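# Place the green block in the blue tray

## Task

Get the green block to rest inside the blue tray. The robot must not topple or finish leaning, and nothing may be knocked or moved out of the work area; any of these counts as failure.

## Robot and tools

ROBOT. A Rainbow Robotics RB-Y1: a two-wheel drive base with two rear casters, a folding leg and torso, two 7-joint arms ending in grippers, and a head. The base is 0.58 m wide, reaches 0.10 m ahead of the drive axle and 0.57 m behind it, and sweeps a 0.58 m radius when spinning in place. It cannot move sideways. Each wrist carries a camera housing that juts out sideways and can collide; with the starting arm pose the robot is up to 0.73 m wide. Cameras: head_camera (896x504), left_wrist_camera and right_wrist_camera (644x364).

FRAMES. All positions are in metres. Base frame: origin on the floor between the drive wheels, x forward, y left, z up. The printed left_hand and right_hand points lie between the finger pads, 0.03 m back from the tips; the fingers point along the hand's -z and close along its x. chest is a spine point 0.08 m below the shoulders. base_odometry uses the frame the base had at scene start and only counts wheel rotation, so slip looks like travel; heading is in rad, positive to the left.

move runs one action and returns state plus images. Allowed combinations: base and/or joints, optionally with min_time_s or contact_limits; or target alone or with min_time_s; or contact_limits alone. With no action it just reports.
- base: a velocity command, not a pose. {"x_m_s", "turn_rad_s", "for_s"}: forward speed in m/s (magnitude 0.005 to 1.5, or 0; negative reverses), turn rate in rad/s with left positive (magnitude 0.02 to 1.509, or 0), duration 0.1 to 5 s. Omitted speeds are 0. It accelerates at 0.4 m/s² (turning 0.5 rad/s²), covers roughly speed times duration, and can keep coasting up to about 3 s afterwards. It does not halt on hitting furniture.
- joints: one object for the whole robot, keyed by joint name, each an absolute target. Angles in rad; grippers in m of pad opening (0 to 0.1). Ranges: torso_squat_rad 0 to 1.2 (bigger lowers the chest), torso_shift_rad -0.3 to 0.6 (positive pushes hips forward), torso_pitch_rad -0.2 to 1.4 (positive leans forward), torso_yaw_rad -1.5 to 1.5 (positive left; raise both arms outward at least 0.2 rad first). Left arm: shoulder_pitch -2.356 to 2.356 (negative swings forward and up), shoulder_roll 0 to 3.141 (positive out to the left), shoulder_yaw -2.094 to 2.094, elbow -2.617 to 0.01 (negative bends), forearm_roll -3.141 to 3.141, wrist_pitch -1.57 to 1.919, hand_roll -2.705 to 2.705. The right arm matches except right_shoulder_roll_rad is -3.141 to 0 (negative lifts outward). head_pan_rad -0.523 to 0.523 (positive left), head_tilt_rad -0.35 to 1.57 (positive looks down). Torso combos must also hold: squat+shift <= 1.52; squat-shift+pitch <= 1.57; shift+0.5 pitch-0.4 squat <= 0.7; shift+0.3 pitch-0.5 squat <= 0.39, otherwise joints stop partway as off_target.
- target: one hand's absolute pose: side ("left"/"right"), x, y, z in base-frame metres (each -3 to 3), quat_wxyz as four numbers in the same form the hand lines print. It is converted once to joint angles, so the hand travels an arc; break long moves into short steps. Hand status: reached (within 10 mm and 2 degrees), short (with the error), or refused (with a reason; nothing moves).
- min_time_s: 0.1 to 8 s, the minimum duration of arm, head and torso motions.
- contact_limits: per gripper, mA between 200 and 672.5 (starting value 672.5); it persists until changed and scales grip force.
- cameras: list of names or ["all"]; blocking: true waits for rest, false returns within about 0.5 s.

wait(seconds 0 to 10, cameras) lets time pass and reports. stop(cameras) brakes all running motions. zoom_image(camera, region [x0,y0,x1,y1] in pixels from the top-left, at most 504 by 504) enlarges part of that camera's latest frame. finished_scene ends the scene for good; the block must stay in the tray without help.

RESULTS. The "move" line is done or the worst status. Per-motion words: done, moving, off_target (resting away from target, possibly still pushing), stopped, time_out, contact_stop (torso only), limit_stop_at_<name> (built-in limit or body guard), not_followed (arm command withheld by the collision check), torque_fault. A refused call, or an unrequested stop, cancels the later calls in the same reply. joint_positions gives angles; lidar_m lists 12 distances in 30-degree sectors counter-clockwise from straight ahead at 0.23 m height ("-" = nothing). motor_effort is wheel load in percent; wheel_motors_off=1 means the wheels cut out for 2 s after stalling. Wrist force/torque and joint torque lines carry offsets and noise; use them as rough contact hints. on_its_own lists things the robot did by itself.

CAUTIONS. To grasp, command an opening at least 0.005 m narrower than the block; the gripper then usually shows off_target, which is fine. Lower the block close to the tray before opening, never drop it from height or swing it fast. Keep the arms apart (roll shoulders outward about 0.5 rad when both reach forward); hard arm-on-arm pressure can end the scene. Avoid bending or rising the torso quickly with arms extended or carrying weight, braking hard while driving, and driving into furniture, since these can tip the robot. Pushing hard against something risks a torque fault (a 10 s freeze) and holding stretched poses heats motors, which can trigger a long stop. Do not bump the tray or other objects off the work area.

Each tool is called by a JSON object that holds its "op" and its "data".

## Session

{"op": "move", "data": {}}

Scene clock: 0.00 s.
Joint torques (N m): no reading
External joint torques (N m): no reading
Wrist force (N): no reading
Wrist torque (N m): no reading
Wrist force, peak (N): no reading
base_odometry: x=+0.000 y=+0.000 heading=+0.000
lidar_m: 2.34 2.38 2.44 2.32 2.16 2.69 2.86 2.79 2.85 2.16 1.67 2.23
base_status: not commanded
joint_positions: torso_squat_rad=+0.350 torso_shift_rad=+0.000 torso_pitch_rad=+0.000 torso_yaw_rad=+0.000 left_shoulder_pitch_rad=+0.007 left_shoulder_roll_rad=+0.036 left_shoulder_yaw_rad=+0.022 left_elbow_rad=-0.106 left_forearm_roll_rad=+0.005 left_wrist_pitch_rad=+0.023 left_hand_roll_rad=+0.018 left_gripper_m=+0.099 right_shoulder_pitch_rad=+0.033 right_shoulder_roll_rad=-0.047 right_shoulder_yaw_rad=+0.020 right_elbow_rad=-0.138 right_forearm_roll_rad=+0.022 right_wrist_pitch_rad=+0.027 right_hand_roll_rad=-0.001 right_gripper_m=+0.100 head_pan_rad=+0.000 head_tilt_rad=+0.400
joint_status: not commanded
wheel_motors_off: 0
motor_effort: left_wheel=+0 right_wheel=+2
chest: x=-0.2280 y=-0.0004 z=+1.2475 quat_wxyz=(+1.000, +0.000, +0.000, +0.000) (m; base frame)
left_hand: x=-0.1868 y=+0.2478 z=+0.5641 quat_wxyz=(+0.999, +0.018, -0.039, +0.023) (m; base frame)
right_hand: x=-0.1912 y=-0.2557 z=+0.5638 quat_wxyz=(+0.999, -0.024, -0.039, +0.017) (m; base frame)
pictures: head_camera, left_wrist_camera, right_wrist_camera

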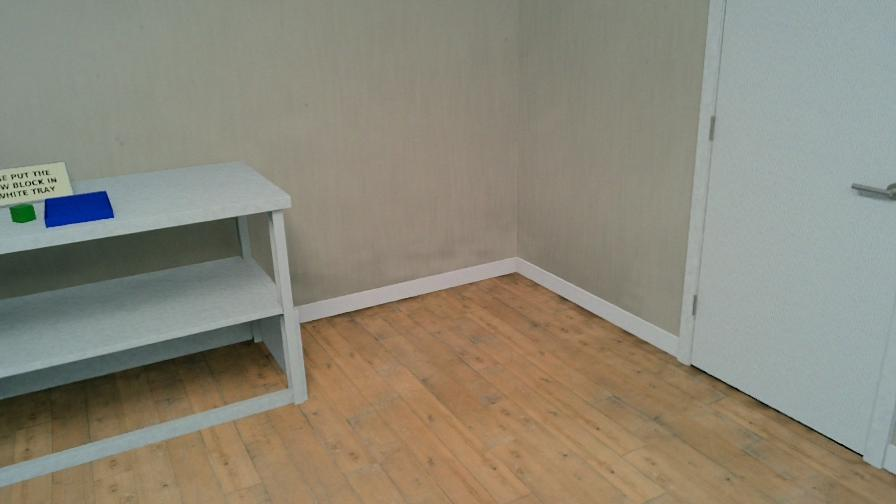

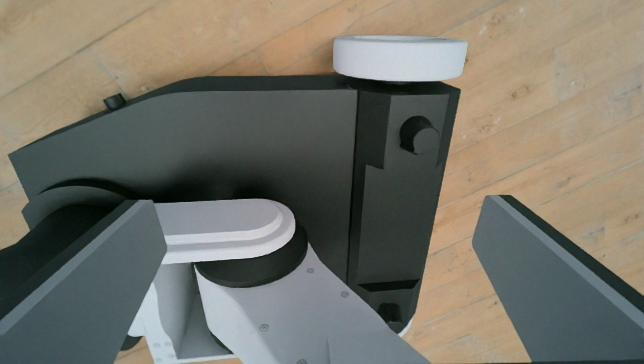

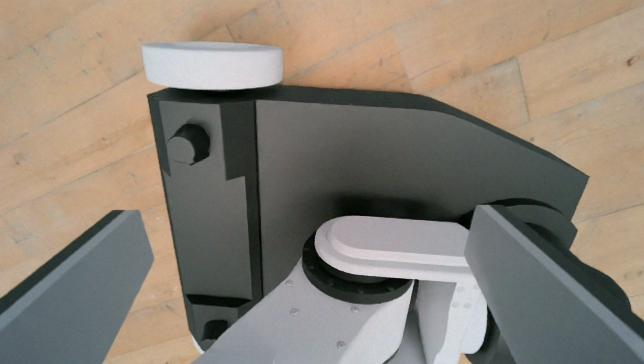

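{"op": "move", "data": {"joints": {"head_pan_rad":0.5,"head_tilt_rad":0.45}, "cameras": ["head_camera"]}}

{"op": "zoom_image", "data": {"camera": "head_camera", "region": [300, 80, 700, 304]}}

Scene clock: 2.10 s.
Joint torques (N m): left_arm=[-1.58 0.29 0.38 -0.14 -0.06 -0.44 -0.02] | right_arm=[-1.01 -1.56 -0.24 0.28 -0.21 -0.62 -0.06]
External joint torques (N m): left_arm=[-0.51 -0.82 0.33 -0.28 -0.07 -0.2 -0.02] | right_arm=[-0.29 0.26 -0.14 0.09 -0.23 -0.41 -0.06]
Wrist force (N): left_arm=[-5.4 2.4 -5.7] | right_arm=[-2.4 -0.7 -6.9]
Wrist torque (N m): left_arm=[-0.05 -0.53 -0.12] | right_arm=[0.03 -0.28 0.04]
Wrist force, peak (N): left_arm=[-5.5 2.2 -6.3] | right_arm=[-2.6 -0.8 -7.3]
move: done
base_odometry: x=+0.000 y=+0.000 heading=+0.000
lidar_m: 2.34 2.38 2.43 2.32 2.15 2.68 2.88 2.80 2.83 2.16 1.68 2.24
base_status: not commanded
joint_positions: torso_squat_rad=+0.350 torso_shift_rad=+0.000 torso_pitch_rad=+0.000 torso_yaw_rad=+0.000 left_shoulder_pitch_rad=+0.007 left_shoulder_roll_rad=+0.036 left_shoulder_yaw_rad=+0.022 left_elbow_rad=-0.106 left_forearm_roll_rad=+0.005 left_wrist_pitch_rad=+0.023 left_hand_roll_rad=+0.018 left_gripper_m=+0.099 right_shoulder_pitch_rad=+0.033 right_shoulder_roll_rad=-0.047 right_shoulder_yaw_rad=+0.020 right_elbow_rad=-0.138 right_forearm_roll_rad=+0.022 right_wrist_pitch_rad=+0.027 right_hand_roll_rad=-0.001 right_gripper_m=+0.100 head_pan_rad=+0.500 head_tilt_rad=+0.450
joint_status: all done
wheel_motors_off: 0
motor_effort: left_wheel=+0(2) right_wheel=+2(2)
chest: x=-0.2280 y=-0.0004 z=+1.2475 quat_wxyz=(+1.000, +0.000, +0.000, +0.000) (m; base frame)
left_hand: x=-0.1868 y=+0.2478 z=+0.5641 quat_wxyz=(+0.999, +0.018, -0.039, +0.023) (m; base frame)
right_hand: x=-0.1912 y=-0.2557 z=+0.5638 quat_wxyz=(+0.999, -0.024, -0.039, +0.017) (m; base frame)
pictures: head_camera

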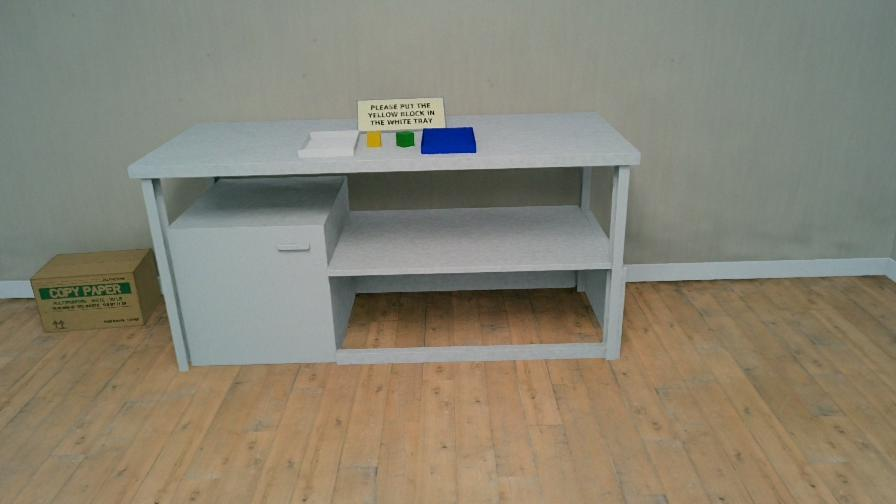

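Scaled by 1.260 from the camera's 896x504 image, which has a finer 1280x720 frame.

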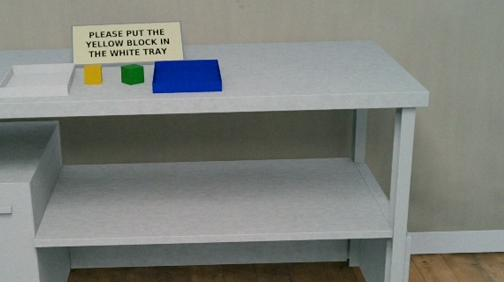

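{"op": "move", "data": {"base": {"turn_rad_s":0.4,"for_s":1.86}, "joints": {"head_pan_rad":0.0,"head_tilt_rad":0.5}}}

{"op": "move", "data": {"base": {"x_m_s":0.4,"for_s":2.9}}}

{"op": "move", "data": {"base": {"turn_rad_s":-0.2,"for_s":1.0}, "cameras": ["head_camera"]}}

{"op": "zoom_image", "data": {"camera": "head_camera", "region": [300, 80, 700, 304]}}

Scene clock: 21.73 s.
Joint torques (N m): left_arm=[-1.08 0.31 0.36 -0.05 -0.14 -0.36 -0.14] | right_arm=[-1.13 -1.8 -0.38 0.32 -0.01 -0.44 -0.15]
External joint torques (N m): left_arm=[-0.02 -0.81 0.31 -0.19 -0.14 -0.12 -0.14] | right_arm=[-0.41 0.02 -0.28 0.13 -0.04 -0.24 -0.15]
Wrist force (N): left_arm=[-4.7 2.3 -6.3] | right_arm=[-2.3 -0.7 -6.9]
Wrist torque (N m): left_arm=[-0.02 -0.44 -0.08] | right_arm=[0.01 -0.25 0.06]
Wrist force, peak (N): left_arm=[-5.3 2.9 -6.5] | right_arm=[-2.8 -0.9 -7.3]
move: done
base_odometry: x=+0.000 y=+0.000 heading=+0.746
lidar_m: 2.39 2.52 2.12 2.15 2.97 2.83 2.84 2.42 1.69 1.69 2.45 2.34
base_status: done (sent for 1.87 of 1.87 s)
joint_positions: torso_squat_rad=+0.350 torso_shift_rad=+0.000 torso_pitch_rad=+0.000 torso_yaw_rad=+0.000 left_shoulder_pitch_rad=+0.007 left_shoulder_roll_rad=+0.036 left_shoulder_yaw_rad=+0.022 left_elbow_rad=-0.106 left_forearm_roll_rad=+0.005 left_wrist_pitch_rad=+0.023 left_hand_roll_rad=+0.018 left_gripper_m=+0.099 right_shoulder_pitch_rad=+0.033 right_shoulder_roll_rad=-0.047 right_shoulder_yaw_rad=+0.020 right_elbow_rad=-0.138 right_forearm_roll_rad=+0.022 right_wrist_pitch_rad=+0.027 right_hand_roll_rad=-0.001 right_gripper_m=+0.100 head_pan_rad=+0.000 head_tilt_rad=+0.500
joint_status: all done
wheel_motors_off: 0
motor_effort: left_wheel=+4(28) right_wheel=+9(24)
chest: x=-0.2280 y=-0.0004 z=+1.2475 quat_wxyz=(+1.000, +0.000, +0.000, +0.000) (m; base frame)
left_hand: x=-0.1868 y=+0.2478 z=+0.5641 quat_wxyz=(+0.999, +0.018, -0.039, +0.023) (m; base frame)
right_hand: x=-0.1912 y=-0.2557 z=+0.5638 quat_wxyz=(+0.999, -0.024, -0.039, +0.017) (m; base frame)
pictures: none

Scene clock: 26.17 s.
Joint torques (N m): left_arm=[-0.56 0.16 0.39 -0.17 -0.18 -0.43 -0.06] | right_arm=[-0.93 -1.89 -0.19 0.47 -0.08 -0.4 -0.34]
External joint torques (N m): left_arm=[0.5 -0.95 0.34 -0.31 -0.18 -0.2 -0.06] | right_arm=[-0.21 -0.07 -0.09 0.29 -0.11 -0.19 -0.35]
Wrist force (N): left_arm=[-4.8 2.6 -5.6] | right_arm=[-2.2 -0.6 -6.8]
Wrist torque (N m): left_arm=[-0.06 -0.46 -0.08] | right_arm=[0.02 -0.26 0.05]
Wrist force, peak (N): left_arm=[-5.6 2.4 -6.6] | right_arm=[-2.5 -0.8 -7.5]
move: done
base_odometry: x=+0.851 y=+0.788 heading=+0.747
lidar_m: 1.22 1.40 1.78 1.85 2.34 3.95 3.95 2.31 2.18 2.40 1.43 1.82
base_status: done (sent for 2.9 of 2.9 s)
joint_positions: torso_squat_rad=+0.350 torso_shift_rad=+0.000 torso_pitch_rad=+0.000 torso_yaw_rad=+0.000 left_shoulder_pitch_rad=+0.007 left_shoulder_roll_rad=+0.036 left_shoulder_yaw_rad=+0.022 left_elbow_rad=-0.106 left_forearm_roll_rad=+0.005 left_wrist_pitch_rad=+0.023 left_hand_roll_rad=+0.018 left_gripper_m=+0.099 right_shoulder_pitch_rad=+0.033 right_shoulder_roll_rad=-0.047 right_shoulder_yaw_rad=+0.020 right_elbow_rad=-0.138 right_forearm_roll_rad=+0.022 right_wrist_pitch_rad=+0.027 right_hand_roll_rad=-0.001 right_gripper_m=+0.100 head_pan_rad=+0.000 head_tilt_rad=+0.500
joint_status: not commanded
wheel_motors_off: 0
motor_effort: left_wheel=+8(43) right_wheel=-6(32)
chest: x=-0.2280 y=-0.0004 z=+1.2475 quat_wxyz=(+1.000, +0.000, +0.000, +0.000) (m; base frame)
left_hand: x=-0.1867 y=+0.2478 z=+0.5641 quat_wxyz=(+0.999, +0.018, -0.039, +0.023) (m; base frame)
right_hand: x=-0.1911 y=-0.2557 z=+0.5638 quat_wxyz=(+0.999, -0.024, -0.039, +0.017) (m; base frame)
pictures: none

Scene clock: 28.23 s.
Joint torques (N m): left_arm=[-0.4 0.08 0.26 -0.16 -0.03 -0.38 -0.09] | right_arm=[-0.87 -1.4 -0.01 0.25 -0.18 -0.57 -0.15]
External joint torques (N m): left_arm=[0.66 -1.03 0.21 -0.31 -0.03 -0.14 -0.09] | right_arm=[-0.16 0.43 0.09 0.06 -0.21 -0.37 -0.16]
Wrist force (N): left_arm=[-5.0 2.4 -5.8] | right_arm=[-2.2 -0.7 -6.9]
Wrist torque (N m): left_arm=[-0.02 -0.47 -0.10] | right_arm=[0.00 -0.24 0.07]
Wrist force, peak (N): left_arm=[-5.5 2.7 -6.2] | right_arm=[-2.3 -0.9 -7.4]
move: done
base_odometry: x=+0.851 y=+0.788 heading=+0.547
lidar_m: 1.23 1.28 1.80 1.79 2.01 3.42 3.93 3.21 2.17 2.39 2.52 1.44
base_status: done (sent for 1 of 1 s)
joint_positions: torso_squat_rad=+0.350 torso_shift_rad=+0.000 torso_pitch_rad=+0.000 torso_yaw_rad=+0.000 left_shoulder_pitch_rad=+0.007 left_shoulder_roll_rad=+0.036 left_shoulder_yaw_rad=+0.022 left_elbow_rad=-0.106 left_forearm_roll_rad=+0.005 left_wrist_pitch_rad=+0.023 left_hand_roll_rad=+0.018 left_gripper_m=+0.099 right_shoulder_pitch_rad=+0.033 right_shoulder_roll_rad=-0.047 right_shoulder_yaw_rad=+0.020 right_elbow_rad=-0.138 right_forearm_roll_rad=+0.022 right_wrist_pitch_rad=+0.027 right_hand_roll_rad=-0.001 right_gripper_m=+0.100 head_pan_rad=+0.000 head_tilt_rad=+0.500
joint_status: not commanded
wheel_motors_off: 0
motor_effort: left_wheel=-3(37) right_wheel=-8(33)
chest: x=-0.2280 y=-0.0004 z=+1.2475 quat_wxyz=(+1.000, +0.000, +0.000, +0.000) (m; base frame)
left_hand: x=-0.1867 y=+0.2478 z=+0.5641 quat_wxyz=(+0.999, +0.018, -0.039, +0.023) (m; base frame)
right_hand: x=-0.1911 y=-0.2557 z=+0.5638 quat_wxyz=(+0.999, -0.024, -0.039, +0.017) (m; base frame)
pictures: head_camera

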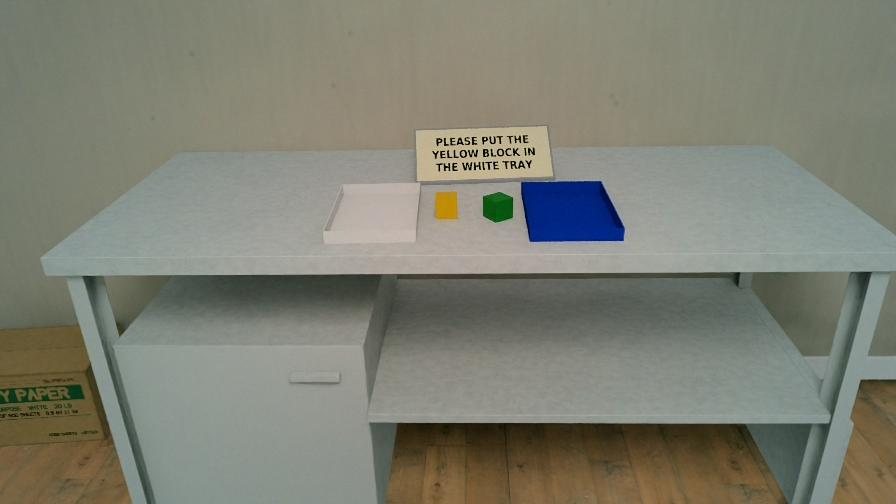

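Scaled by 1.260 from the camera's 896x504 image, which has a finer 1280x720 frame.

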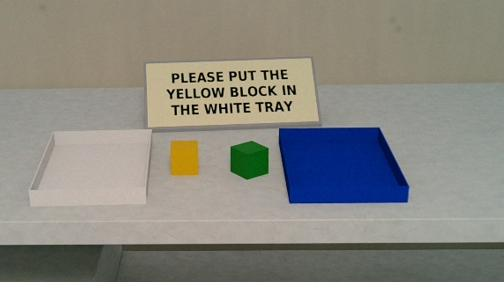

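{"op": "move", "data": {"base": {"x_m_s":0.3,"for_s":1.67}, "joints": {"head_tilt_rad":0.7}, "cameras": ["head_camera"]}}

Scene clock: 40.90 s.
Joint torques (N m): left_arm=[-0.79 0.51 0.77 -0.14 -0.01 -0.46 -0.14] | right_arm=[-1.13 -1.51 -0.39 0.07 0.02 -0.42 -0.13]
External joint torques (N m): left_arm=[0.27 -0.6 0.72 -0.28 -0.01 -0.22 -0.14] | right_arm=[-0.42 0.32 -0.29 -0.12 -0.01 -0.21 -0.14]
Wrist force (N): left_arm=[-4.7 2.4 -6.0] | right_arm=[-2.3 -0.8 -7.1]
Wrist torque (N m): left_arm=[-0.11 -0.44 -0.07] | right_arm=[0.02 -0.25 0.04]
Wrist force, peak (N): left_arm=[-6.0 2.5 -6.3] | right_arm=[-2.4 -0.9 -7.7]
move: done
base_odometry: x=+1.278 y=+1.048 heading=+0.547
lidar_m: 0.73 0.75 1.04 1.75 1.95 3.35 4.42 3.26 2.43 2.42 1.11 1.37
base_status: done (sent for 1.67 of 1.67 s)
joint_positions: torso_squat_rad=+0.350 torso_shift_rad=+0.000 torso_pitch_rad=+0.000 torso_yaw_rad=+0.000 left_shoulder_pitch_rad=+0.007 left_shoulder_roll_rad=+0.036 left_shoulder_yaw_rad=+0.022 left_elbow_rad=-0.106 left_forearm_roll_rad=+0.005 left_wrist_pitch_rad=+0.023 left_hand_roll_rad=+0.018 left_gripper_m=+0.099 right_shoulder_pitch_rad=+0.033 right_shoulder_roll_rad=-0.047 right_shoulder_yaw_rad=+0.020 right_elbow_rad=-0.138 right_forearm_roll_rad=+0.022 right_wrist_pitch_rad=+0.027 right_hand_roll_rad=-0.001 right_gripper_m=+0.100 head_pan_rad=+0.000 head_tilt_rad=+0.700
joint_status: all done
wheel_motors_off: 0
motor_effort: left_wheel=-8(36) right_wheel=+5(32)
chest: x=-0.2280 y=-0.0004 z=+1.2475 quat_wxyz=(+1.000, +0.000, +0.000, +0.000) (m; base frame)
left_hand: x=-0.1867 y=+0.2478 z=+0.5641 quat_wxyz=(+0.999, +0.018, -0.039, +0.023) (m; base frame)
right_hand: x=-0.1911 y=-0.2557 z=+0.5638 quat_wxyz=(+0.999, -0.024, -0.039, +0.017) (m; base frame)
pictures: head_camera

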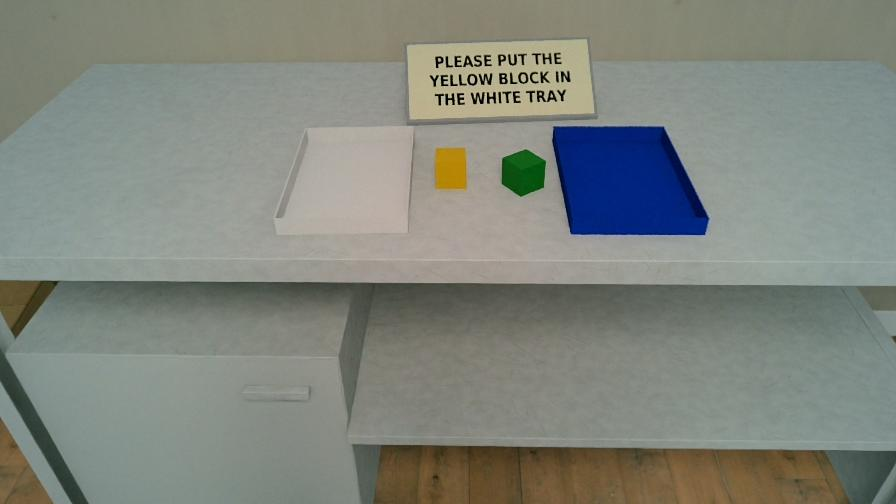

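{"op": "move", "data": {"target": {"side":"right","x":0.2,"y":-0.3,"z":1.1,"quat_wxyz":[0.924,0,0,-0.383]}, "min_time_s": 3, "cameras": ["all"]}}

Scene clock: 54.77 s.
Joint torques (N m): left_arm=[-0.4 0.49 0.29 -0.14 -0.1 -0.49 -0.14] | right_arm=[-20.38 -11.56 -7 -3.87 0.07 -0.31 -0.13]
External joint torques (N m): left_arm=[0.66 -0.62 0.24 -0.28 -0.11 -0.25 -0.14] | right_arm=[-0.57 0.09 1.66 -0.43 -0.13 -0.31 -0.13]
Wrist force (N): left_arm=[-5.4 2.0 -5.7] | right_arm=[-2.3 -1.0 -7.6]
Wrist torque (N m): left_arm=[0.02 -0.51 -0.09] | right_arm=[0.05 -0.31 0.11]
Wrist force, peak (N): left_arm=[-6.7 2.8 -5.9] | right_arm=[-3.6 -2.2 -7.3]
move: done
base_odometry: x=+1.278 y=+1.048 heading=+0.547
lidar_m: 0.74 0.74 1.05 1.75 1.96 3.34 4.42 3.26 2.44 2.42 1.12 1.38
base_status: not commanded
joint_positions: torso_squat_rad=+0.350 torso_shift_rad=+0.000 torso_pitch_rad=+0.000 torso_yaw_rad=+0.000 left_shoulder_pitch_rad=+0.007 left_shoulder_roll_rad=+0.036 left_shoulder_yaw_rad=+0.022 left_elbow_rad=-0.106 left_forearm_roll_rad=+0.005 left_wrist_pitch_rad=+0.023 left_hand_roll_rad=+0.018 left_gripper_m=+0.099 right_shoulder_pitch_rad=-0.883 right_shoulder_roll_rad=-0.933 right_shoulder_yaw_rad=+0.466 right_elbow_rad=-1.478 right_forearm_roll_rad=-1.197 right_wrist_pitch_rad=+1.919 right_hand_roll_rad=-1.307 right_gripper_m=+0.100 head_pan_rad=+0.000 head_tilt_rad=+0.700
joint_status: all done
wheel_motors_off: 0
motor_effort: left_wheel=-8(9) right_wheel=+4(5)
chest: x=-0.2280 y=-0.0004 z=+1.2475 quat_wxyz=(+1.000, +0.000, +0.000, +0.000) (m; base frame)
left_hand: x=-0.1867 y=+0.2478 z=+0.5641 quat_wxyz=(+0.999, +0.018, -0.039, +0.023) (m; base frame)
right_hand: x=+0.2000 y=-0.3000 z=+1.1000 quat_wxyz=(+0.924, +0.000, +0.000, -0.383) (m; base frame)
right_hand_status: reached (checked arc, planned for 3.0 s): 0 mm and 0.1 deg off.
pictures: head_camera, left_wrist_camera, right_wrist_camera

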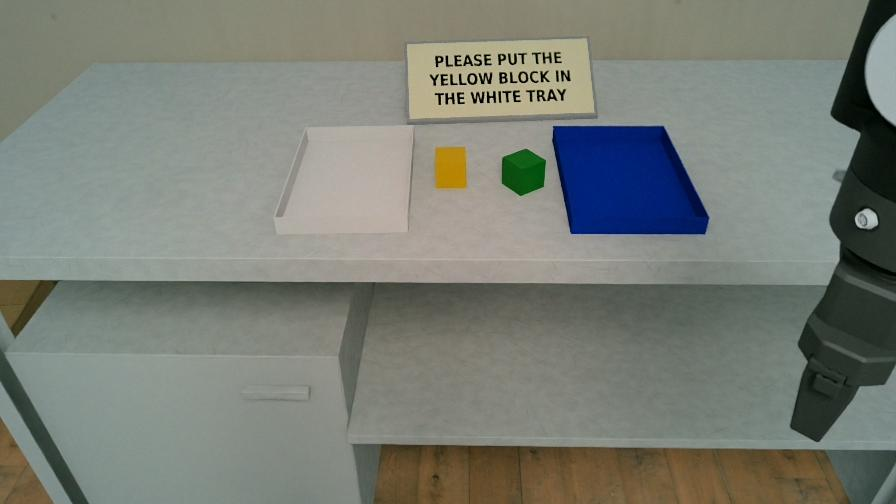

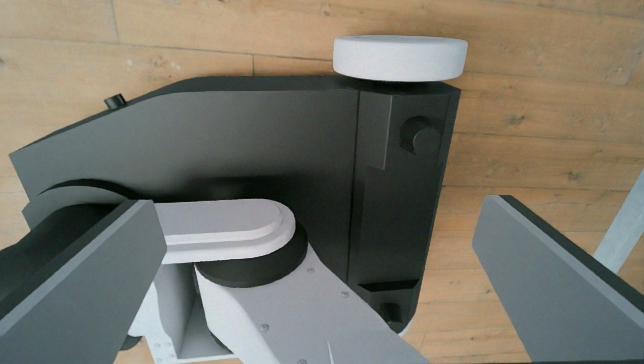

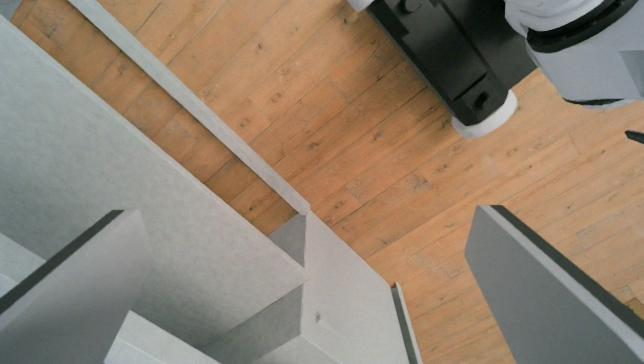

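{"op": "move", "data": {"base": {"x_m_s":0.2,"for_s":2.2}, "joints": {"head_tilt_rad":0.9}, "cameras": ["head_camera","right_wrist_camera"]}}

Scene clock: 61.07 s.
Joint torques (N m): left_arm=[-0.52 0.4 0.68 -0.12 -0.15 -0.43 -0.03] | right_arm=[-20.18 -10.74 -7.34 -4.03 0.02 -0.18 -0.31]
External joint torques (N m): left_arm=[0.53 -0.71 0.63 -0.27 -0.16 -0.19 -0.02] | right_arm=[-0.36 0.91 1.33 -0.58 -0.18 -0.18 -0.31]
Wrist force (N): left_arm=[-5.0 2.8 -5.8] | right_arm=[-2.4 -1.0 -7.3]
Wrist torque (N m): left_arm=[-0.09 -0.49 -0.05] | right_arm=[0.04 -0.31 0.07]
Wrist force, peak (N): left_arm=[-5.9 2.7 -6.4] | right_arm=[-2.0 -0.9 -7.8]
move: done
base_odometry: x=+1.654 y=+1.277 heading=+0.546
lidar_m: 0.54 0.32 0.41 1.78 1.82 2.97 4.86 2.77 2.52 0.94 1.00 0.94
base_status: done (sent for 2.2 of 2.2 s)
joint_positions: torso_squat_rad=+0.350 torso_shift_rad=+0.000 torso_pitch_rad=+0.000 torso_yaw_rad=+0.000 left_shoulder_pitch_rad=+0.007 left_shoulder_roll_rad=+0.036 left_shoulder_yaw_rad=+0.022 left_elbow_rad=-0.106 left_forearm_roll_rad=+0.005 left_wrist_pitch_rad=+0.023 left_hand_roll_rad=+0.018 left_gripper_m=+0.099 right_shoulder_pitch_rad=-0.883 right_shoulder_roll_rad=-0.933 right_shoulder_yaw_rad=+0.466 right_elbow_rad=-1.478 right_forearm_roll_rad=-1.197 right_wrist_pitch_rad=+1.919 right_hand_roll_rad=-1.307 right_gripper_m=+0.100 head_pan_rad=+0.000 head_tilt_rad=+0.900
joint_status: all done
wheel_motors_off: 0
motor_effort: left_wheel=-9(18) right_wheel=+4(26)
chest: x=-0.2280 y=-0.0004 z=+1.2475 quat_wxyz=(+1.000, +0.000, +0.000, +0.000) (m; base frame)
left_hand: x=-0.1867 y=+0.2478 z=+0.5641 quat_wxyz=(+0.999, +0.018, -0.039, +0.023) (m; base frame)
right_hand: x=+0.2000 y=-0.3001 z=+1.1001 quat_wxyz=(+0.924, +0.000, +0.000, -0.383) (m; base frame)
pictures: head_camera, right_wrist_camera

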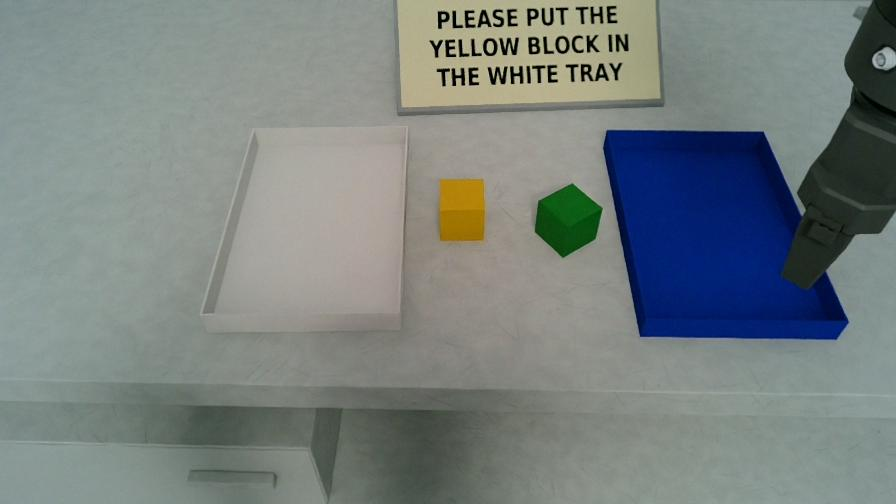

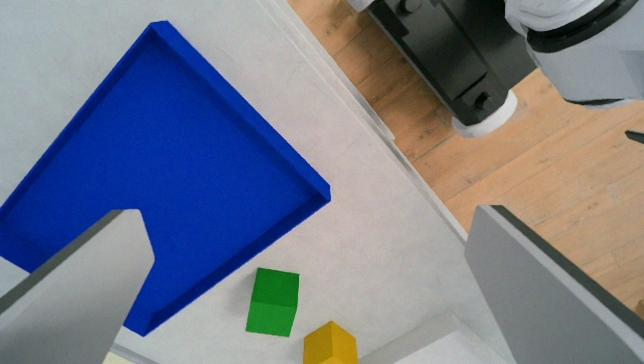

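{"op": "zoom_image", "data": {"camera": "head_camera", "region": [430, 150, 710, 308]}}

{"op": "zoom_image", "data": {"camera": "right_wrist_camera", "region": [140, 200, 460, 364]}}

Scaled by 1.800 from the camera's 896x504 image, which has a finer 1280x720 frame.

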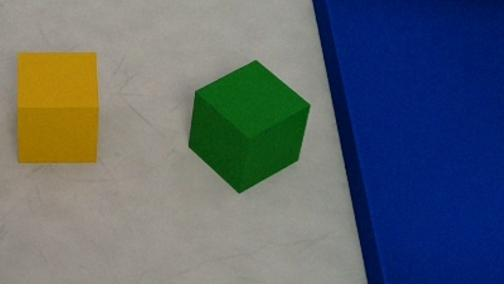

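Scaled by 1.575 from the camera's 644x364 image, which has a finer 1265x715 frame.

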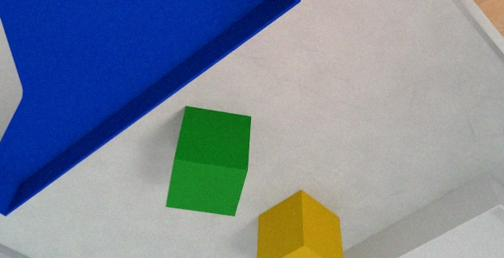

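{"op": "move", "data": {"target": {"side":"right","x":0.458,"y":-0.152,"z":1.0,"quat_wxyz":[0.8829,0,0,-0.4695]}, "min_time_s": 2.5, "cameras": ["head_camera","right_wrist_camera"]}}

Scene clock: 79.40 s.
Joint torques (N m): left_arm=[-0.69 0.19 0.4 -0.09 0 -0.35 -0.1] | right_arm=[-26.19 -7.54 -0.67 -4.88 0.41 -1.94 -0.49]
External joint torques (N m): left_arm=[0.37 -0.92 0.35 -0.23 0 -0.11 -0.09] | right_arm=[-0.69 0.28 1.19 0.88 0.04 -0.42 -0.51]
Wrist force (N): left_arm=[-4.8 2.3 -5.3] | right_arm=[-4.4 -5.5 -5.4]
Wrist torque (N m): left_arm=[-0.03 -0.47 -0.06] | right_arm=[0.30 -0.41 0.03]
Wrist force, peak (N): left_arm=[-5.9 2.5 -6.4] | right_arm=[-3.2 -5.0 -6.7]
move: short
base_odometry: x=+1.654 y=+1.277 heading=+0.546
lidar_m: 0.54 0.31 0.42 1.79 1.82 2.96 4.85 2.76 2.53 0.93 1.00 0.93
base_status: not commanded
joint_positions: torso_squat_rad=+0.350 torso_shift_rad=+0.000 torso_pitch_rad=+0.000 torso_yaw_rad=+0.000 left_shoulder_pitch_rad=+0.007 left_shoulder_roll_rad=+0.036 left_shoulder_yaw_rad=+0.022 left_elbow_rad=-0.106 left_forearm_roll_rad=+0.005 left_wrist_pitch_rad=+0.023 left_hand_roll_rad=+0.018 left_gripper_m=+0.099 right_shoulder_pitch_rad=-1.152 right_shoulder_roll_rad=-0.216 right_shoulder_yaw_rad=+0.642 right_elbow_rad=-0.267 right_forearm_roll_rad=-0.635 right_wrist_pitch_rad=+0.371 right_hand_roll_rad=-1.380 right_gripper_m=+0.100 head_pan_rad=+0.000 head_tilt_rad=+0.900
joint_status: all done
wheel_motors_off: 0
motor_effort: left_wheel=-8(10) right_wheel=+5(5)
chest: x=-0.2280 y=-0.0004 z=+1.2475 quat_wxyz=(+1.000, +0.000, +0.000, +0.000) (m; base frame)
left_hand: x=-0.1867 y=+0.2478 z=+0.5641 quat_wxyz=(+0.999, +0.018, -0.039, +0.023) (m; base frame)
right_hand: x=+0.4552 y=-0.1522 z=+1.0012 quat_wxyz=(+0.788, +0.251, -0.375, -0.419) (m; base frame)
right_hand_status: short (checked arc, as near as the solve gets, planned for 2.5 s): 3 mm and 53.7 deg off. The place is met; only the turn is off.
pictures: head_camera, right_wrist_camera

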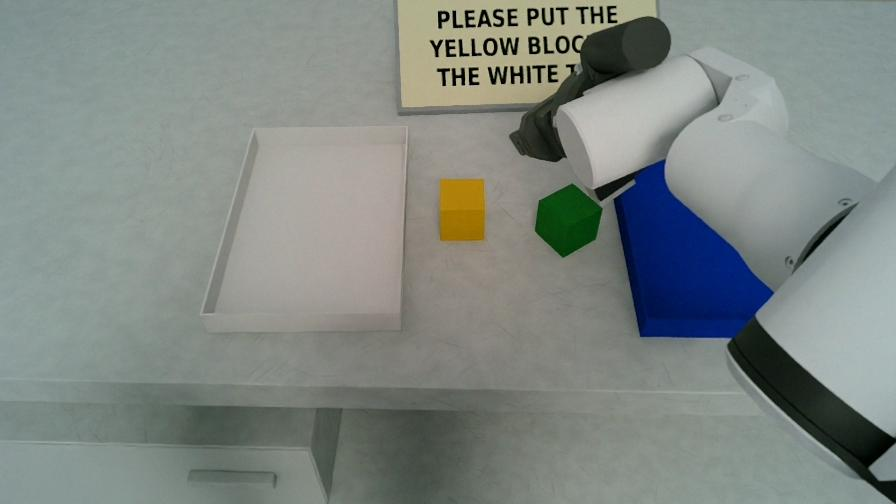

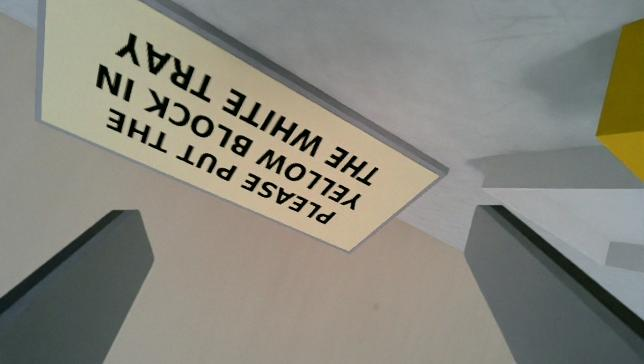

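{"op": "move", "data": {"target": {"side":"right","x":0.2,"y":-0.3,"z":1.2,"quat_wxyz":[0.8829,0,0,-0.4695]}, "min_time_s": 2.5}}

{"op": "move", "data": {"joints": {"torso_pitch_rad":0.4,"head_tilt_rad":0.6}, "min_time_s": 2, "cameras": ["head_camera"]}}

Scene clock: 86.17 s.
Joint torques (N m): left_arm=[-0.43 0.28 0.28 0 -0.04 -0.44 -0.16] | right_arm=[-20.5 -6.65 -7.74 1.65 0.15 -0.24 -0.56]
External joint torques (N m): left_arm=[0.63 -0.83 0.23 -0.15 -0.05 -0.2 -0.15] | right_arm=[-0.93 0.25 1.67 -0.61 -0.05 -0.25 -0.56]
Wrist force (N): left_arm=[-5.3 2.5 -5.6] | right_arm=[-2.0 -1.1 -7.4]
Wrist torque (N m): left_arm=[-0.07 -0.52 -0.10] | right_arm=[0.04 -0.27 0.09]
Wrist force, peak (N): left_arm=[-6.0 2.5 -6.1] | right_arm=[-4.7 -5.6 -5.4]
move: done
base_odometry: x=+1.654 y=+1.277 heading=+0.546
lidar_m: 0.55 0.32 0.42 1.78 1.82 2.97 4.86 2.75 2.52 0.94 1.01 0.94
base_status: not commanded
joint_positions: torso_squat_rad=+0.350 torso_shift_rad=+0.000 torso_pitch_rad=+0.000 torso_yaw_rad=+0.000 left_shoulder_pitch_rad=+0.007 left_shoulder_roll_rad=+0.036 left_shoulder_yaw_rad=+0.022 left_elbow_rad=-0.106 left_forearm_roll_rad=+0.005 left_wrist_pitch_rad=+0.023 left_hand_roll_rad=+0.018 left_gripper_m=+0.099 right_shoulder_pitch_rad=-1.594 right_shoulder_roll_rad=-1.258 right_shoulder_yaw_rad=+1.354 right_elbow_rad=-1.397 right_forearm_roll_rad=-1.852 right_wrist_pitch_rad=+1.633 right_hand_roll_rad=-1.509 right_gripper_m=+0.100 head_pan_rad=+0.000 head_tilt_rad=+0.900
joint_status: all done
wheel_motors_off: 0
motor_effort: left_wheel=-8(10) right_wheel=+5(5)
chest: x=-0.2280 y=-0.0004 z=+1.2475 quat_wxyz=(+1.000, +0.000, +0.000, +0.000) (m; base frame)
left_hand: x=-0.1867 y=+0.2478 z=+0.5641 quat_wxyz=(+0.999, +0.018, -0.039, +0.023) (m; base frame)
right_hand: x=+0.2000 y=-0.2999 z=+1.2000 quat_wxyz=(+0.883, +0.000, +0.000, -0.469) (m; base frame)
right_hand_status: reached (checked arc, planned for 2.5 s): 0 mm and 0.1 deg off.
pictures: none

Scene clock: 88.47 s.
Joint torques (N m): left_arm=[8.71 -0.02 0.57 3.89 0.02 0.24 -0.14] | right_arm=[-18.54 -9.74 -7.51 0.83 -0.32 0.3 -0.49]
External joint torques (N m): left_arm=[-0.22 -1.07 0.46 -0.11 0.02 -0.24 -0.15] | right_arm=[-0.23 0.76 1.36 -0.02 -0.12 -0.37 -0.47]
Wrist force (N): left_arm=[-2.9 2.2 -5.6] | right_arm=[-0.8 0.9 -6.7]
Wrist torque (N m): left_arm=[0.00 -0.37 -0.10] | right_arm=[-0.11 -0.21 0.10]
Wrist force, peak (N): left_arm=[-5.9 2.2 -5.9] | right_arm=[-2.1 -1.1 -7.7]
move: done
base_odometry: x=+1.654 y=+1.277 heading=+0.546
lidar_m: 0.51 0.31 0.40 1.78 1.83 2.97 4.86 2.78 2.53 0.93 1.00 0.94
base_status: not commanded
joint_positions: torso_squat_rad=+0.350 torso_shift_rad=+0.000 torso_pitch_rad=+0.400 torso_yaw_rad=+0.000 left_shoulder_pitch_rad=+0.007 left_shoulder_roll_rad=+0.036 left_shoulder_yaw_rad=+0.022 left_elbow_rad=-0.106 left_forearm_roll_rad=+0.005 left_wrist_pitch_rad=+0.023 left_hand_roll_rad=+0.018 left_gripper_m=+0.099 right_shoulder_pitch_rad=-1.594 right_shoulder_roll_rad=-1.258 right_shoulder_yaw_rad=+1.354 right_elbow_rad=-1.397 right_forearm_roll_rad=-1.852 right_wrist_pitch_rad=+1.633 right_hand_roll_rad=-1.509 right_gripper_m=+0.100 head_pan_rad=+0.000 head_tilt_rad=+0.600
joint_status: all done
wheel_motors_off: 0
motor_effort: left_wheel=-8(10) right_wheel=+5(5)
chest: x=-0.1075 y=-0.0004 z=+1.2231 quat_wxyz=(+0.980, +0.000, +0.199, +0.000) (m; base frame)
left_hand: x=-0.3357 y=+0.2478 z=+0.5776 quat_wxyz=(+0.987, +0.022, +0.160, +0.019) (m; base frame)
right_hand: x=+0.2683 y=-0.2998 z=+1.0128 quat_wxyz=(+0.865, -0.093, +0.176, -0.460) (m; base frame)
pictures: head_camera

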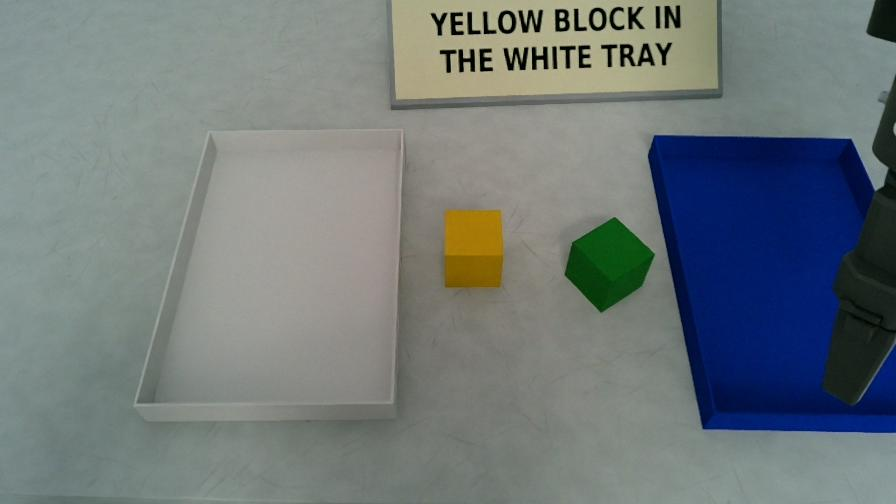

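{"op": "move", "data": {"target": {"side":"right","x":0.36,"y":-0.25,"z":1.05,"quat_wxyz":[0.8829,0,0,-0.4695]}, "min_time_s": 2}}

{"op": "move", "data": {"target": {"side":"right","x":0.43,"y":-0.15,"z":0.98,"quat_wxyz":[0.8829,0,0,-0.4695]}, "min_time_s": 2, "cameras": ["head_camera","right_wrist_camera"]}}

Scene clock: 92.67 s.
Joint torques (N m): left_arm=[8.83 0.09 0.56 3.7 -0.02 0.31 0.13] | right_arm=[-20.69 -7.75 -10.44 0.13 0.31 -0.52 -0.51]
External joint torques (N m): left_arm=[-0.11 -0.96 0.45 -0.3 -0.01 -0.18 0.12] | right_arm=[-0.87 1.51 -0.56 -0.8 0.12 -0.53 -0.51]
Wrist force (N): left_arm=[-3.0 3.1 -4.9] | right_arm=[-2.3 -1.5 -7.3]
Wrist torque (N m): left_arm=[-0.11 -0.38 -0.09] | right_arm=[0.09 -0.28 0.10]
Wrist force, peak (N): left_arm=[-3.1 2.8 -6.2] | right_arm=[-2.3 -1.5 -7.3]
move: done
base_odometry: x=+1.654 y=+1.277 heading=+0.546
lidar_m: 0.54 0.32 0.42 1.77 1.81 2.98 4.86 2.76 2.53 0.95 0.99 0.94
base_status: not commanded
joint_positions: torso_squat_rad=+0.350 torso_shift_rad=+0.000 torso_pitch_rad=+0.400 torso_yaw_rad=+0.000 left_shoulder_pitch_rad=+0.007 left_shoulder_roll_rad=+0.036 left_shoulder_yaw_rad=+0.022 left_elbow_rad=-0.106 left_forearm_roll_rad=+0.005 left_wrist_pitch_rad=+0.023 left_hand_roll_rad=+0.018 left_gripper_m=+0.099 right_shoulder_pitch_rad=-1.712 right_shoulder_roll_rad=-1.221 right_shoulder_yaw_rad=+1.297 right_elbow_rad=-1.463 right_forearm_roll_rad=-1.658 right_wrist_pitch_rad=+1.436 right_hand_roll_rad=-1.669 right_gripper_m=+0.100 head_pan_rad=+0.000 head_tilt_rad=+0.600
joint_status: all done
wheel_motors_off: 0
motor_effort: left_wheel=-9(10) right_wheel=+5(6)
chest: x=-0.1075 y=-0.0004 z=+1.2231 quat_wxyz=(+0.980, +0.000, +0.199, +0.000) (m; base frame)
left_hand: x=-0.3357 y=+0.2478 z=+0.5776 quat_wxyz=(+0.987, +0.022, +0.160, +0.019) (m; base frame)
right_hand: x=+0.3598 y=-0.2503 z=+1.0499 quat_wxyz=(+0.883, +0.000, +0.000, -0.470) (m; base frame)
right_hand_status: reached (checked arc, planned for 2.0 s): 0 mm and 0.0 deg off.
pictures: none

Scene clock: 95.00 s.
Joint torques (N m): left_arm=[8.78 0.14 0.76 3.78 -0.01 0.27 -0.13] | right_arm=[-25.37 -7.77 -4.7 1.2 0.13 -0.38 -0.21]
External joint torques (N m): left_arm=[-0.15 -0.91 0.65 -0.22 0 -0.22 -0.15] | right_arm=[-0.41 1.08 1.61 0.81 -0.07 -0.38 -0.21]
Wrist force (N): left_arm=[-2.6 2.3 -6.0] | right_arm=[-2.3 -1.4 -7.2]
Wrist torque (N m): left_arm=[-0.05 -0.36 -0.06] | right_arm=[0.01 -0.34 -0.05]
Wrist force, peak (N): left_arm=[-3.0 2.8 -6.6] | right_arm=[-2.6 -1.3 -7.5]
move: done
base_odometry: x=+1.654 y=+1.277 heading=+0.546
lidar_m: 0.54 0.32 0.41 1.78 1.82 2.95 4.86 2.76 2.53 0.94 0.99 0.93
base_status: not commanded
joint_positions: torso_squat_rad=+0.350 torso_shift_rad=+0.000 torso_pitch_rad=+0.400 torso_yaw_rad=+0.000 left_shoulder_pitch_rad=+0.007 left_shoulder_roll_rad=+0.036 left_shoulder_yaw_rad=+0.022 left_elbow_rad=-0.106 left_forearm_roll_rad=+0.005 left_wrist_pitch_rad=+0.023 left_hand_roll_rad=+0.018 left_gripper_m=+0.099 right_shoulder_pitch_rad=-1.748 right_shoulder_roll_rad=-0.651 right_shoulder_yaw_rad=+1.327 right_elbow_rad=-0.752 right_forearm_roll_rad=-1.584 right_wrist_pitch_rad=+1.382 right_hand_roll_rad=-1.512 right_gripper_m=+0.100 head_pan_rad=+0.000 head_tilt_rad=+0.600
joint_status: all done
wheel_motors_off: 0
motor_effort: left_wheel=-8(10) right_wheel=+5(6)
chest: x=-0.1075 y=-0.0004 z=+1.2231 quat_wxyz=(+0.980, +0.000, +0.199, +0.000) (m; base frame)
left_hand: x=-0.3357 y=+0.2478 z=+0.5776 quat_wxyz=(+0.987, +0.022, +0.160, +0.019) (m; base frame)
right_hand: x=+0.4297 y=-0.1499 z=+0.9800 quat_wxyz=(+0.883, +0.001, -0.001, -0.470) (m; base frame)
right_hand_status: reached (checked arc, planned for 2.0 s): 0 mm and 0.1 deg off.
pictures: head_camera, right_wrist_camera

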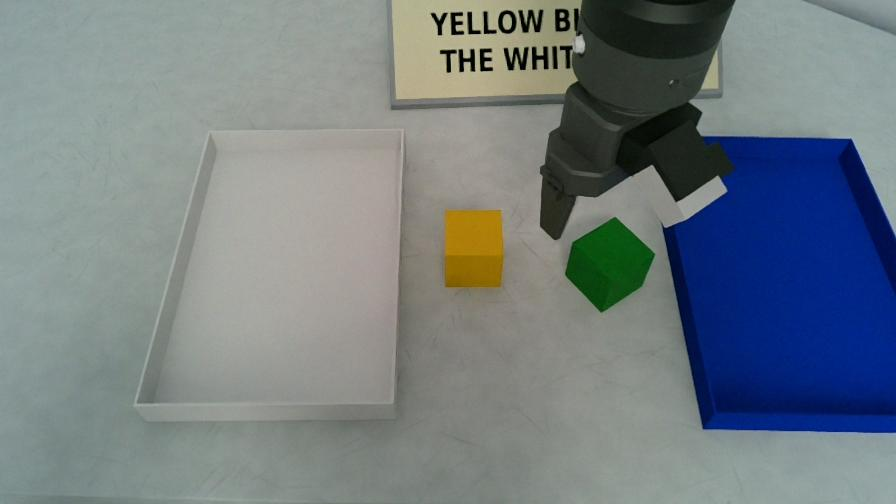

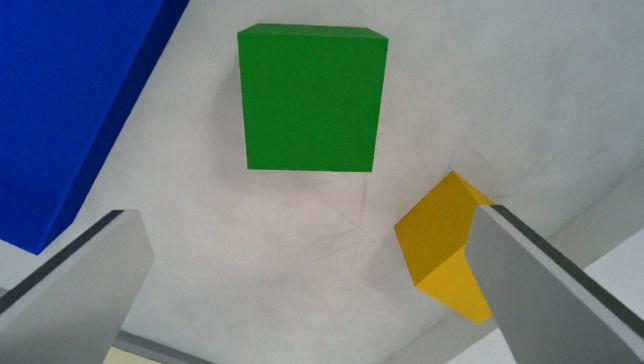

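{"op": "move", "data": {"target": {"side":"right","x":0.418,"y":-0.159,"z":0.945,"quat_wxyz":[0.8829,0,0,-0.4695]}, "min_time_s": 1.5, "cameras": ["head_camera","right_wrist_camera"]}}

Scene clock: 116.70 s.
Joint torques (N m): left_arm=[9.2 -0.26 0.57 3.96 0.01 0.23 -0.04] | right_arm=[-22.8 -9.14 -5.46 -0.53 0.3 -0.46 -0.44]
External joint torques (N m): left_arm=[0.27 -1.31 0.46 -0.05 0.01 -0.26 -0.06] | right_arm=[1.56 -0.21 1.23 -0.83 0.11 -0.47 -0.44]
Wrist force (N): left_arm=[-2.7 2.3 -5.6] | right_arm=[-2.4 -1.3 -7.2]
Wrist torque (N m): left_arm=[-0.02 -0.37 -0.05] | right_arm=[0.05 -0.36 0.12]
Wrist force, peak (N): left_arm=[-3.0 2.7 -6.7] | right_arm=[-2.1 -1.7 -7.5]
move: done
base_odometry: x=+1.654 y=+1.277 heading=+0.546
lidar_m: 0.53 0.32 0.41 1.79 1.82 2.97 4.86 2.75 2.52 0.92 1.01 0.94
base_status: not commanded
joint_positions: torso_squat_rad=+0.350 torso_shift_rad=+0.000 torso_pitch_rad=+0.400 torso_yaw_rad=+0.000 left_shoulder_pitch_rad=+0.007 left_shoulder_roll_rad=+0.036 left_shoulder_yaw_rad=+0.022 left_elbow_rad=-0.106 left_forearm_roll_rad=+0.005 left_wrist_pitch_rad=+0.023 left_hand_roll_rad=+0.018 left_gripper_m=+0.099 right_shoulder_pitch_rad=-1.675 right_shoulder_roll_rad=-0.677 right_shoulder_yaw_rad=+1.344 right_elbow_rad=-0.822 right_forearm_roll_rad=-1.562 right_wrist_pitch_rad=+1.312 right_hand_roll_rad=-1.541 right_gripper_m=+0.100 head_pan_rad=+0.000 head_tilt_rad=+0.600
joint_status: all done
wheel_motors_off: 0
motor_effort: left_wheel=-8(10) right_wheel=+5(6)
chest: x=-0.1075 y=-0.0004 z=+1.2231 quat_wxyz=(+0.980, +0.000, +0.199, +0.000) (m; base frame)
left_hand: x=-0.3357 y=+0.2478 z=+0.5776 quat_wxyz=(+0.987, +0.022, +0.160, +0.019) (m; base frame)
right_hand: x=+0.4181 y=-0.1588 z=+0.9453 quat_wxyz=(+0.883, +0.000, +0.000, -0.469) (m; base frame)
right_hand_status: reached (checked arc, planned for 1.5 s): 0 mm and 0.0 deg off.
pictures: head_camera, right_wrist_camera

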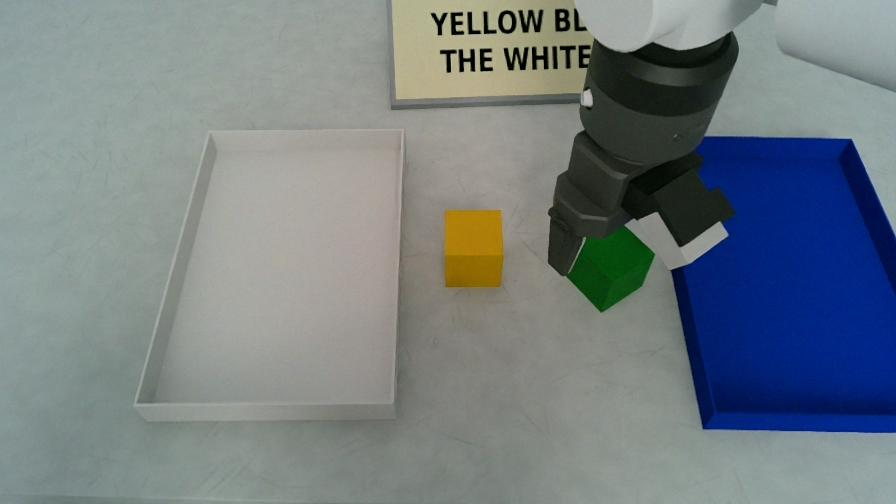

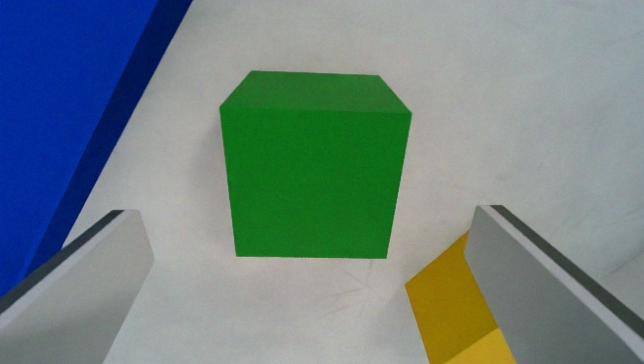

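{"op": "move", "data": {"target": {"side":"right","x":0.408,"y":-0.166,"z":0.925,"quat_wxyz":[0.8829,0,0,-0.4695]}, "min_time_s": 1.5, "cameras": ["head_camera","right_wrist_camera"]}}

Scene clock: 125.63 s.
Joint torques (N m): left_arm=[8.94 0.12 0.26 3.86 -0.01 0.23 -0.12] | right_arm=[-22.06 -9.51 -5.66 -0.62 0.31 -0.56 -0.58]
External joint torques (N m): left_arm=[0.01 -0.93 0.15 -0.14 0 -0.26 -0.14] | right_arm=[1.76 -0.5 1.36 -0.85 0.11 -0.56 -0.58]
Wrist force (N): left_arm=[-2.8 2.2 -5.6] | right_arm=[-2.5 -1.3 -7.1]
Wrist torque (N m): left_arm=[-0.05 -0.38 -0.08] | right_arm=[0.05 -0.35 0.08]
Wrist force, peak (N): left_arm=[-3.1 2.5 -6.5] | right_arm=[-2.3 -1.3 -7.5]
move: done
base_odometry: x=+1.654 y=+1.277 heading=+0.546
lidar_m: 0.55 0.32 0.42 1.79 1.82 2.98 4.85 2.76 2.52 0.94 1.00 0.94
base_status: not commanded
joint_positions: torso_squat_rad=+0.350 torso_shift_rad=+0.000 torso_pitch_rad=+0.400 torso_yaw_rad=+0.000 left_shoulder_pitch_rad=+0.007 left_shoulder_roll_rad=+0.036 left_shoulder_yaw_rad=+0.022 left_elbow_rad=-0.106 left_forearm_roll_rad=+0.005 left_wrist_pitch_rad=+0.023 left_hand_roll_rad=+0.018 left_gripper_m=+0.099 right_shoulder_pitch_rad=-1.629 right_shoulder_roll_rad=-0.705 right_shoulder_yaw_rad=+1.356 right_elbow_rad=-0.885 right_forearm_roll_rad=-1.545 right_wrist_pitch_rad=+1.268 right_hand_roll_rad=-1.569 right_gripper_m=+0.100 head_pan_rad=+0.000 head_tilt_rad=+0.600
joint_status: all done
wheel_motors_off: 0
motor_effort: left_wheel=-8(10) right_wheel=+5(6)
chest: x=-0.1075 y=-0.0004 z=+1.2231 quat_wxyz=(+0.980, +0.000, +0.199, +0.000) (m; base frame)
left_hand: x=-0.3357 y=+0.2478 z=+0.5776 quat_wxyz=(+0.987, +0.022, +0.160, +0.019) (m; base frame)
right_hand: x=+0.4081 y=-0.1658 z=+0.9252 quat_wxyz=(+0.883, +0.000, +0.000, -0.469) (m; base frame)
right_hand_status: reached (checked arc, planned for 1.5 s): 0 mm and 0.0 deg off.
pictures: head_camera, right_wrist_camera

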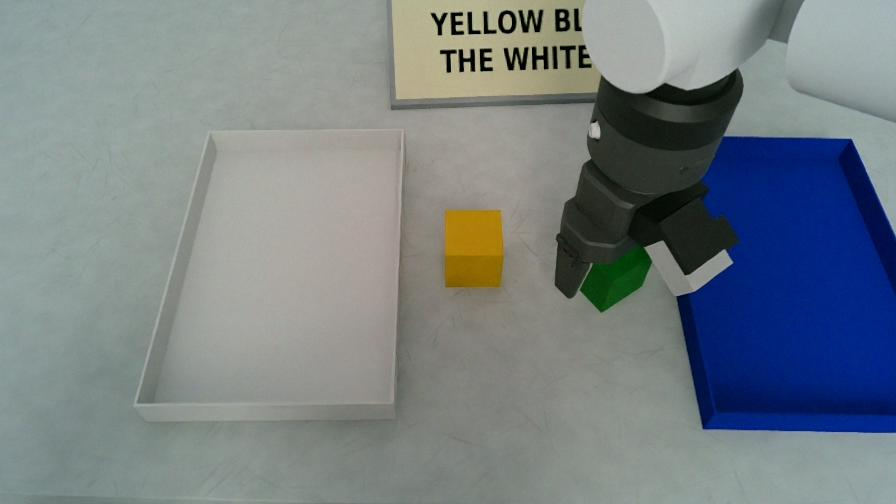

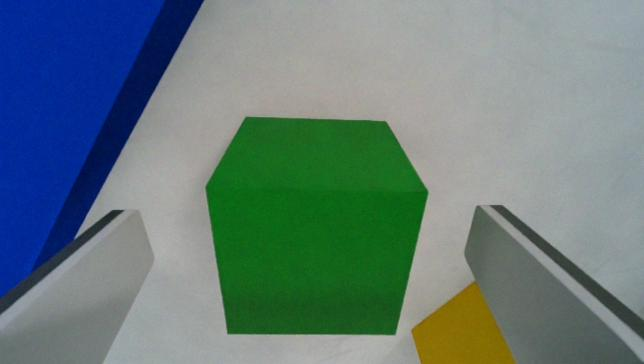

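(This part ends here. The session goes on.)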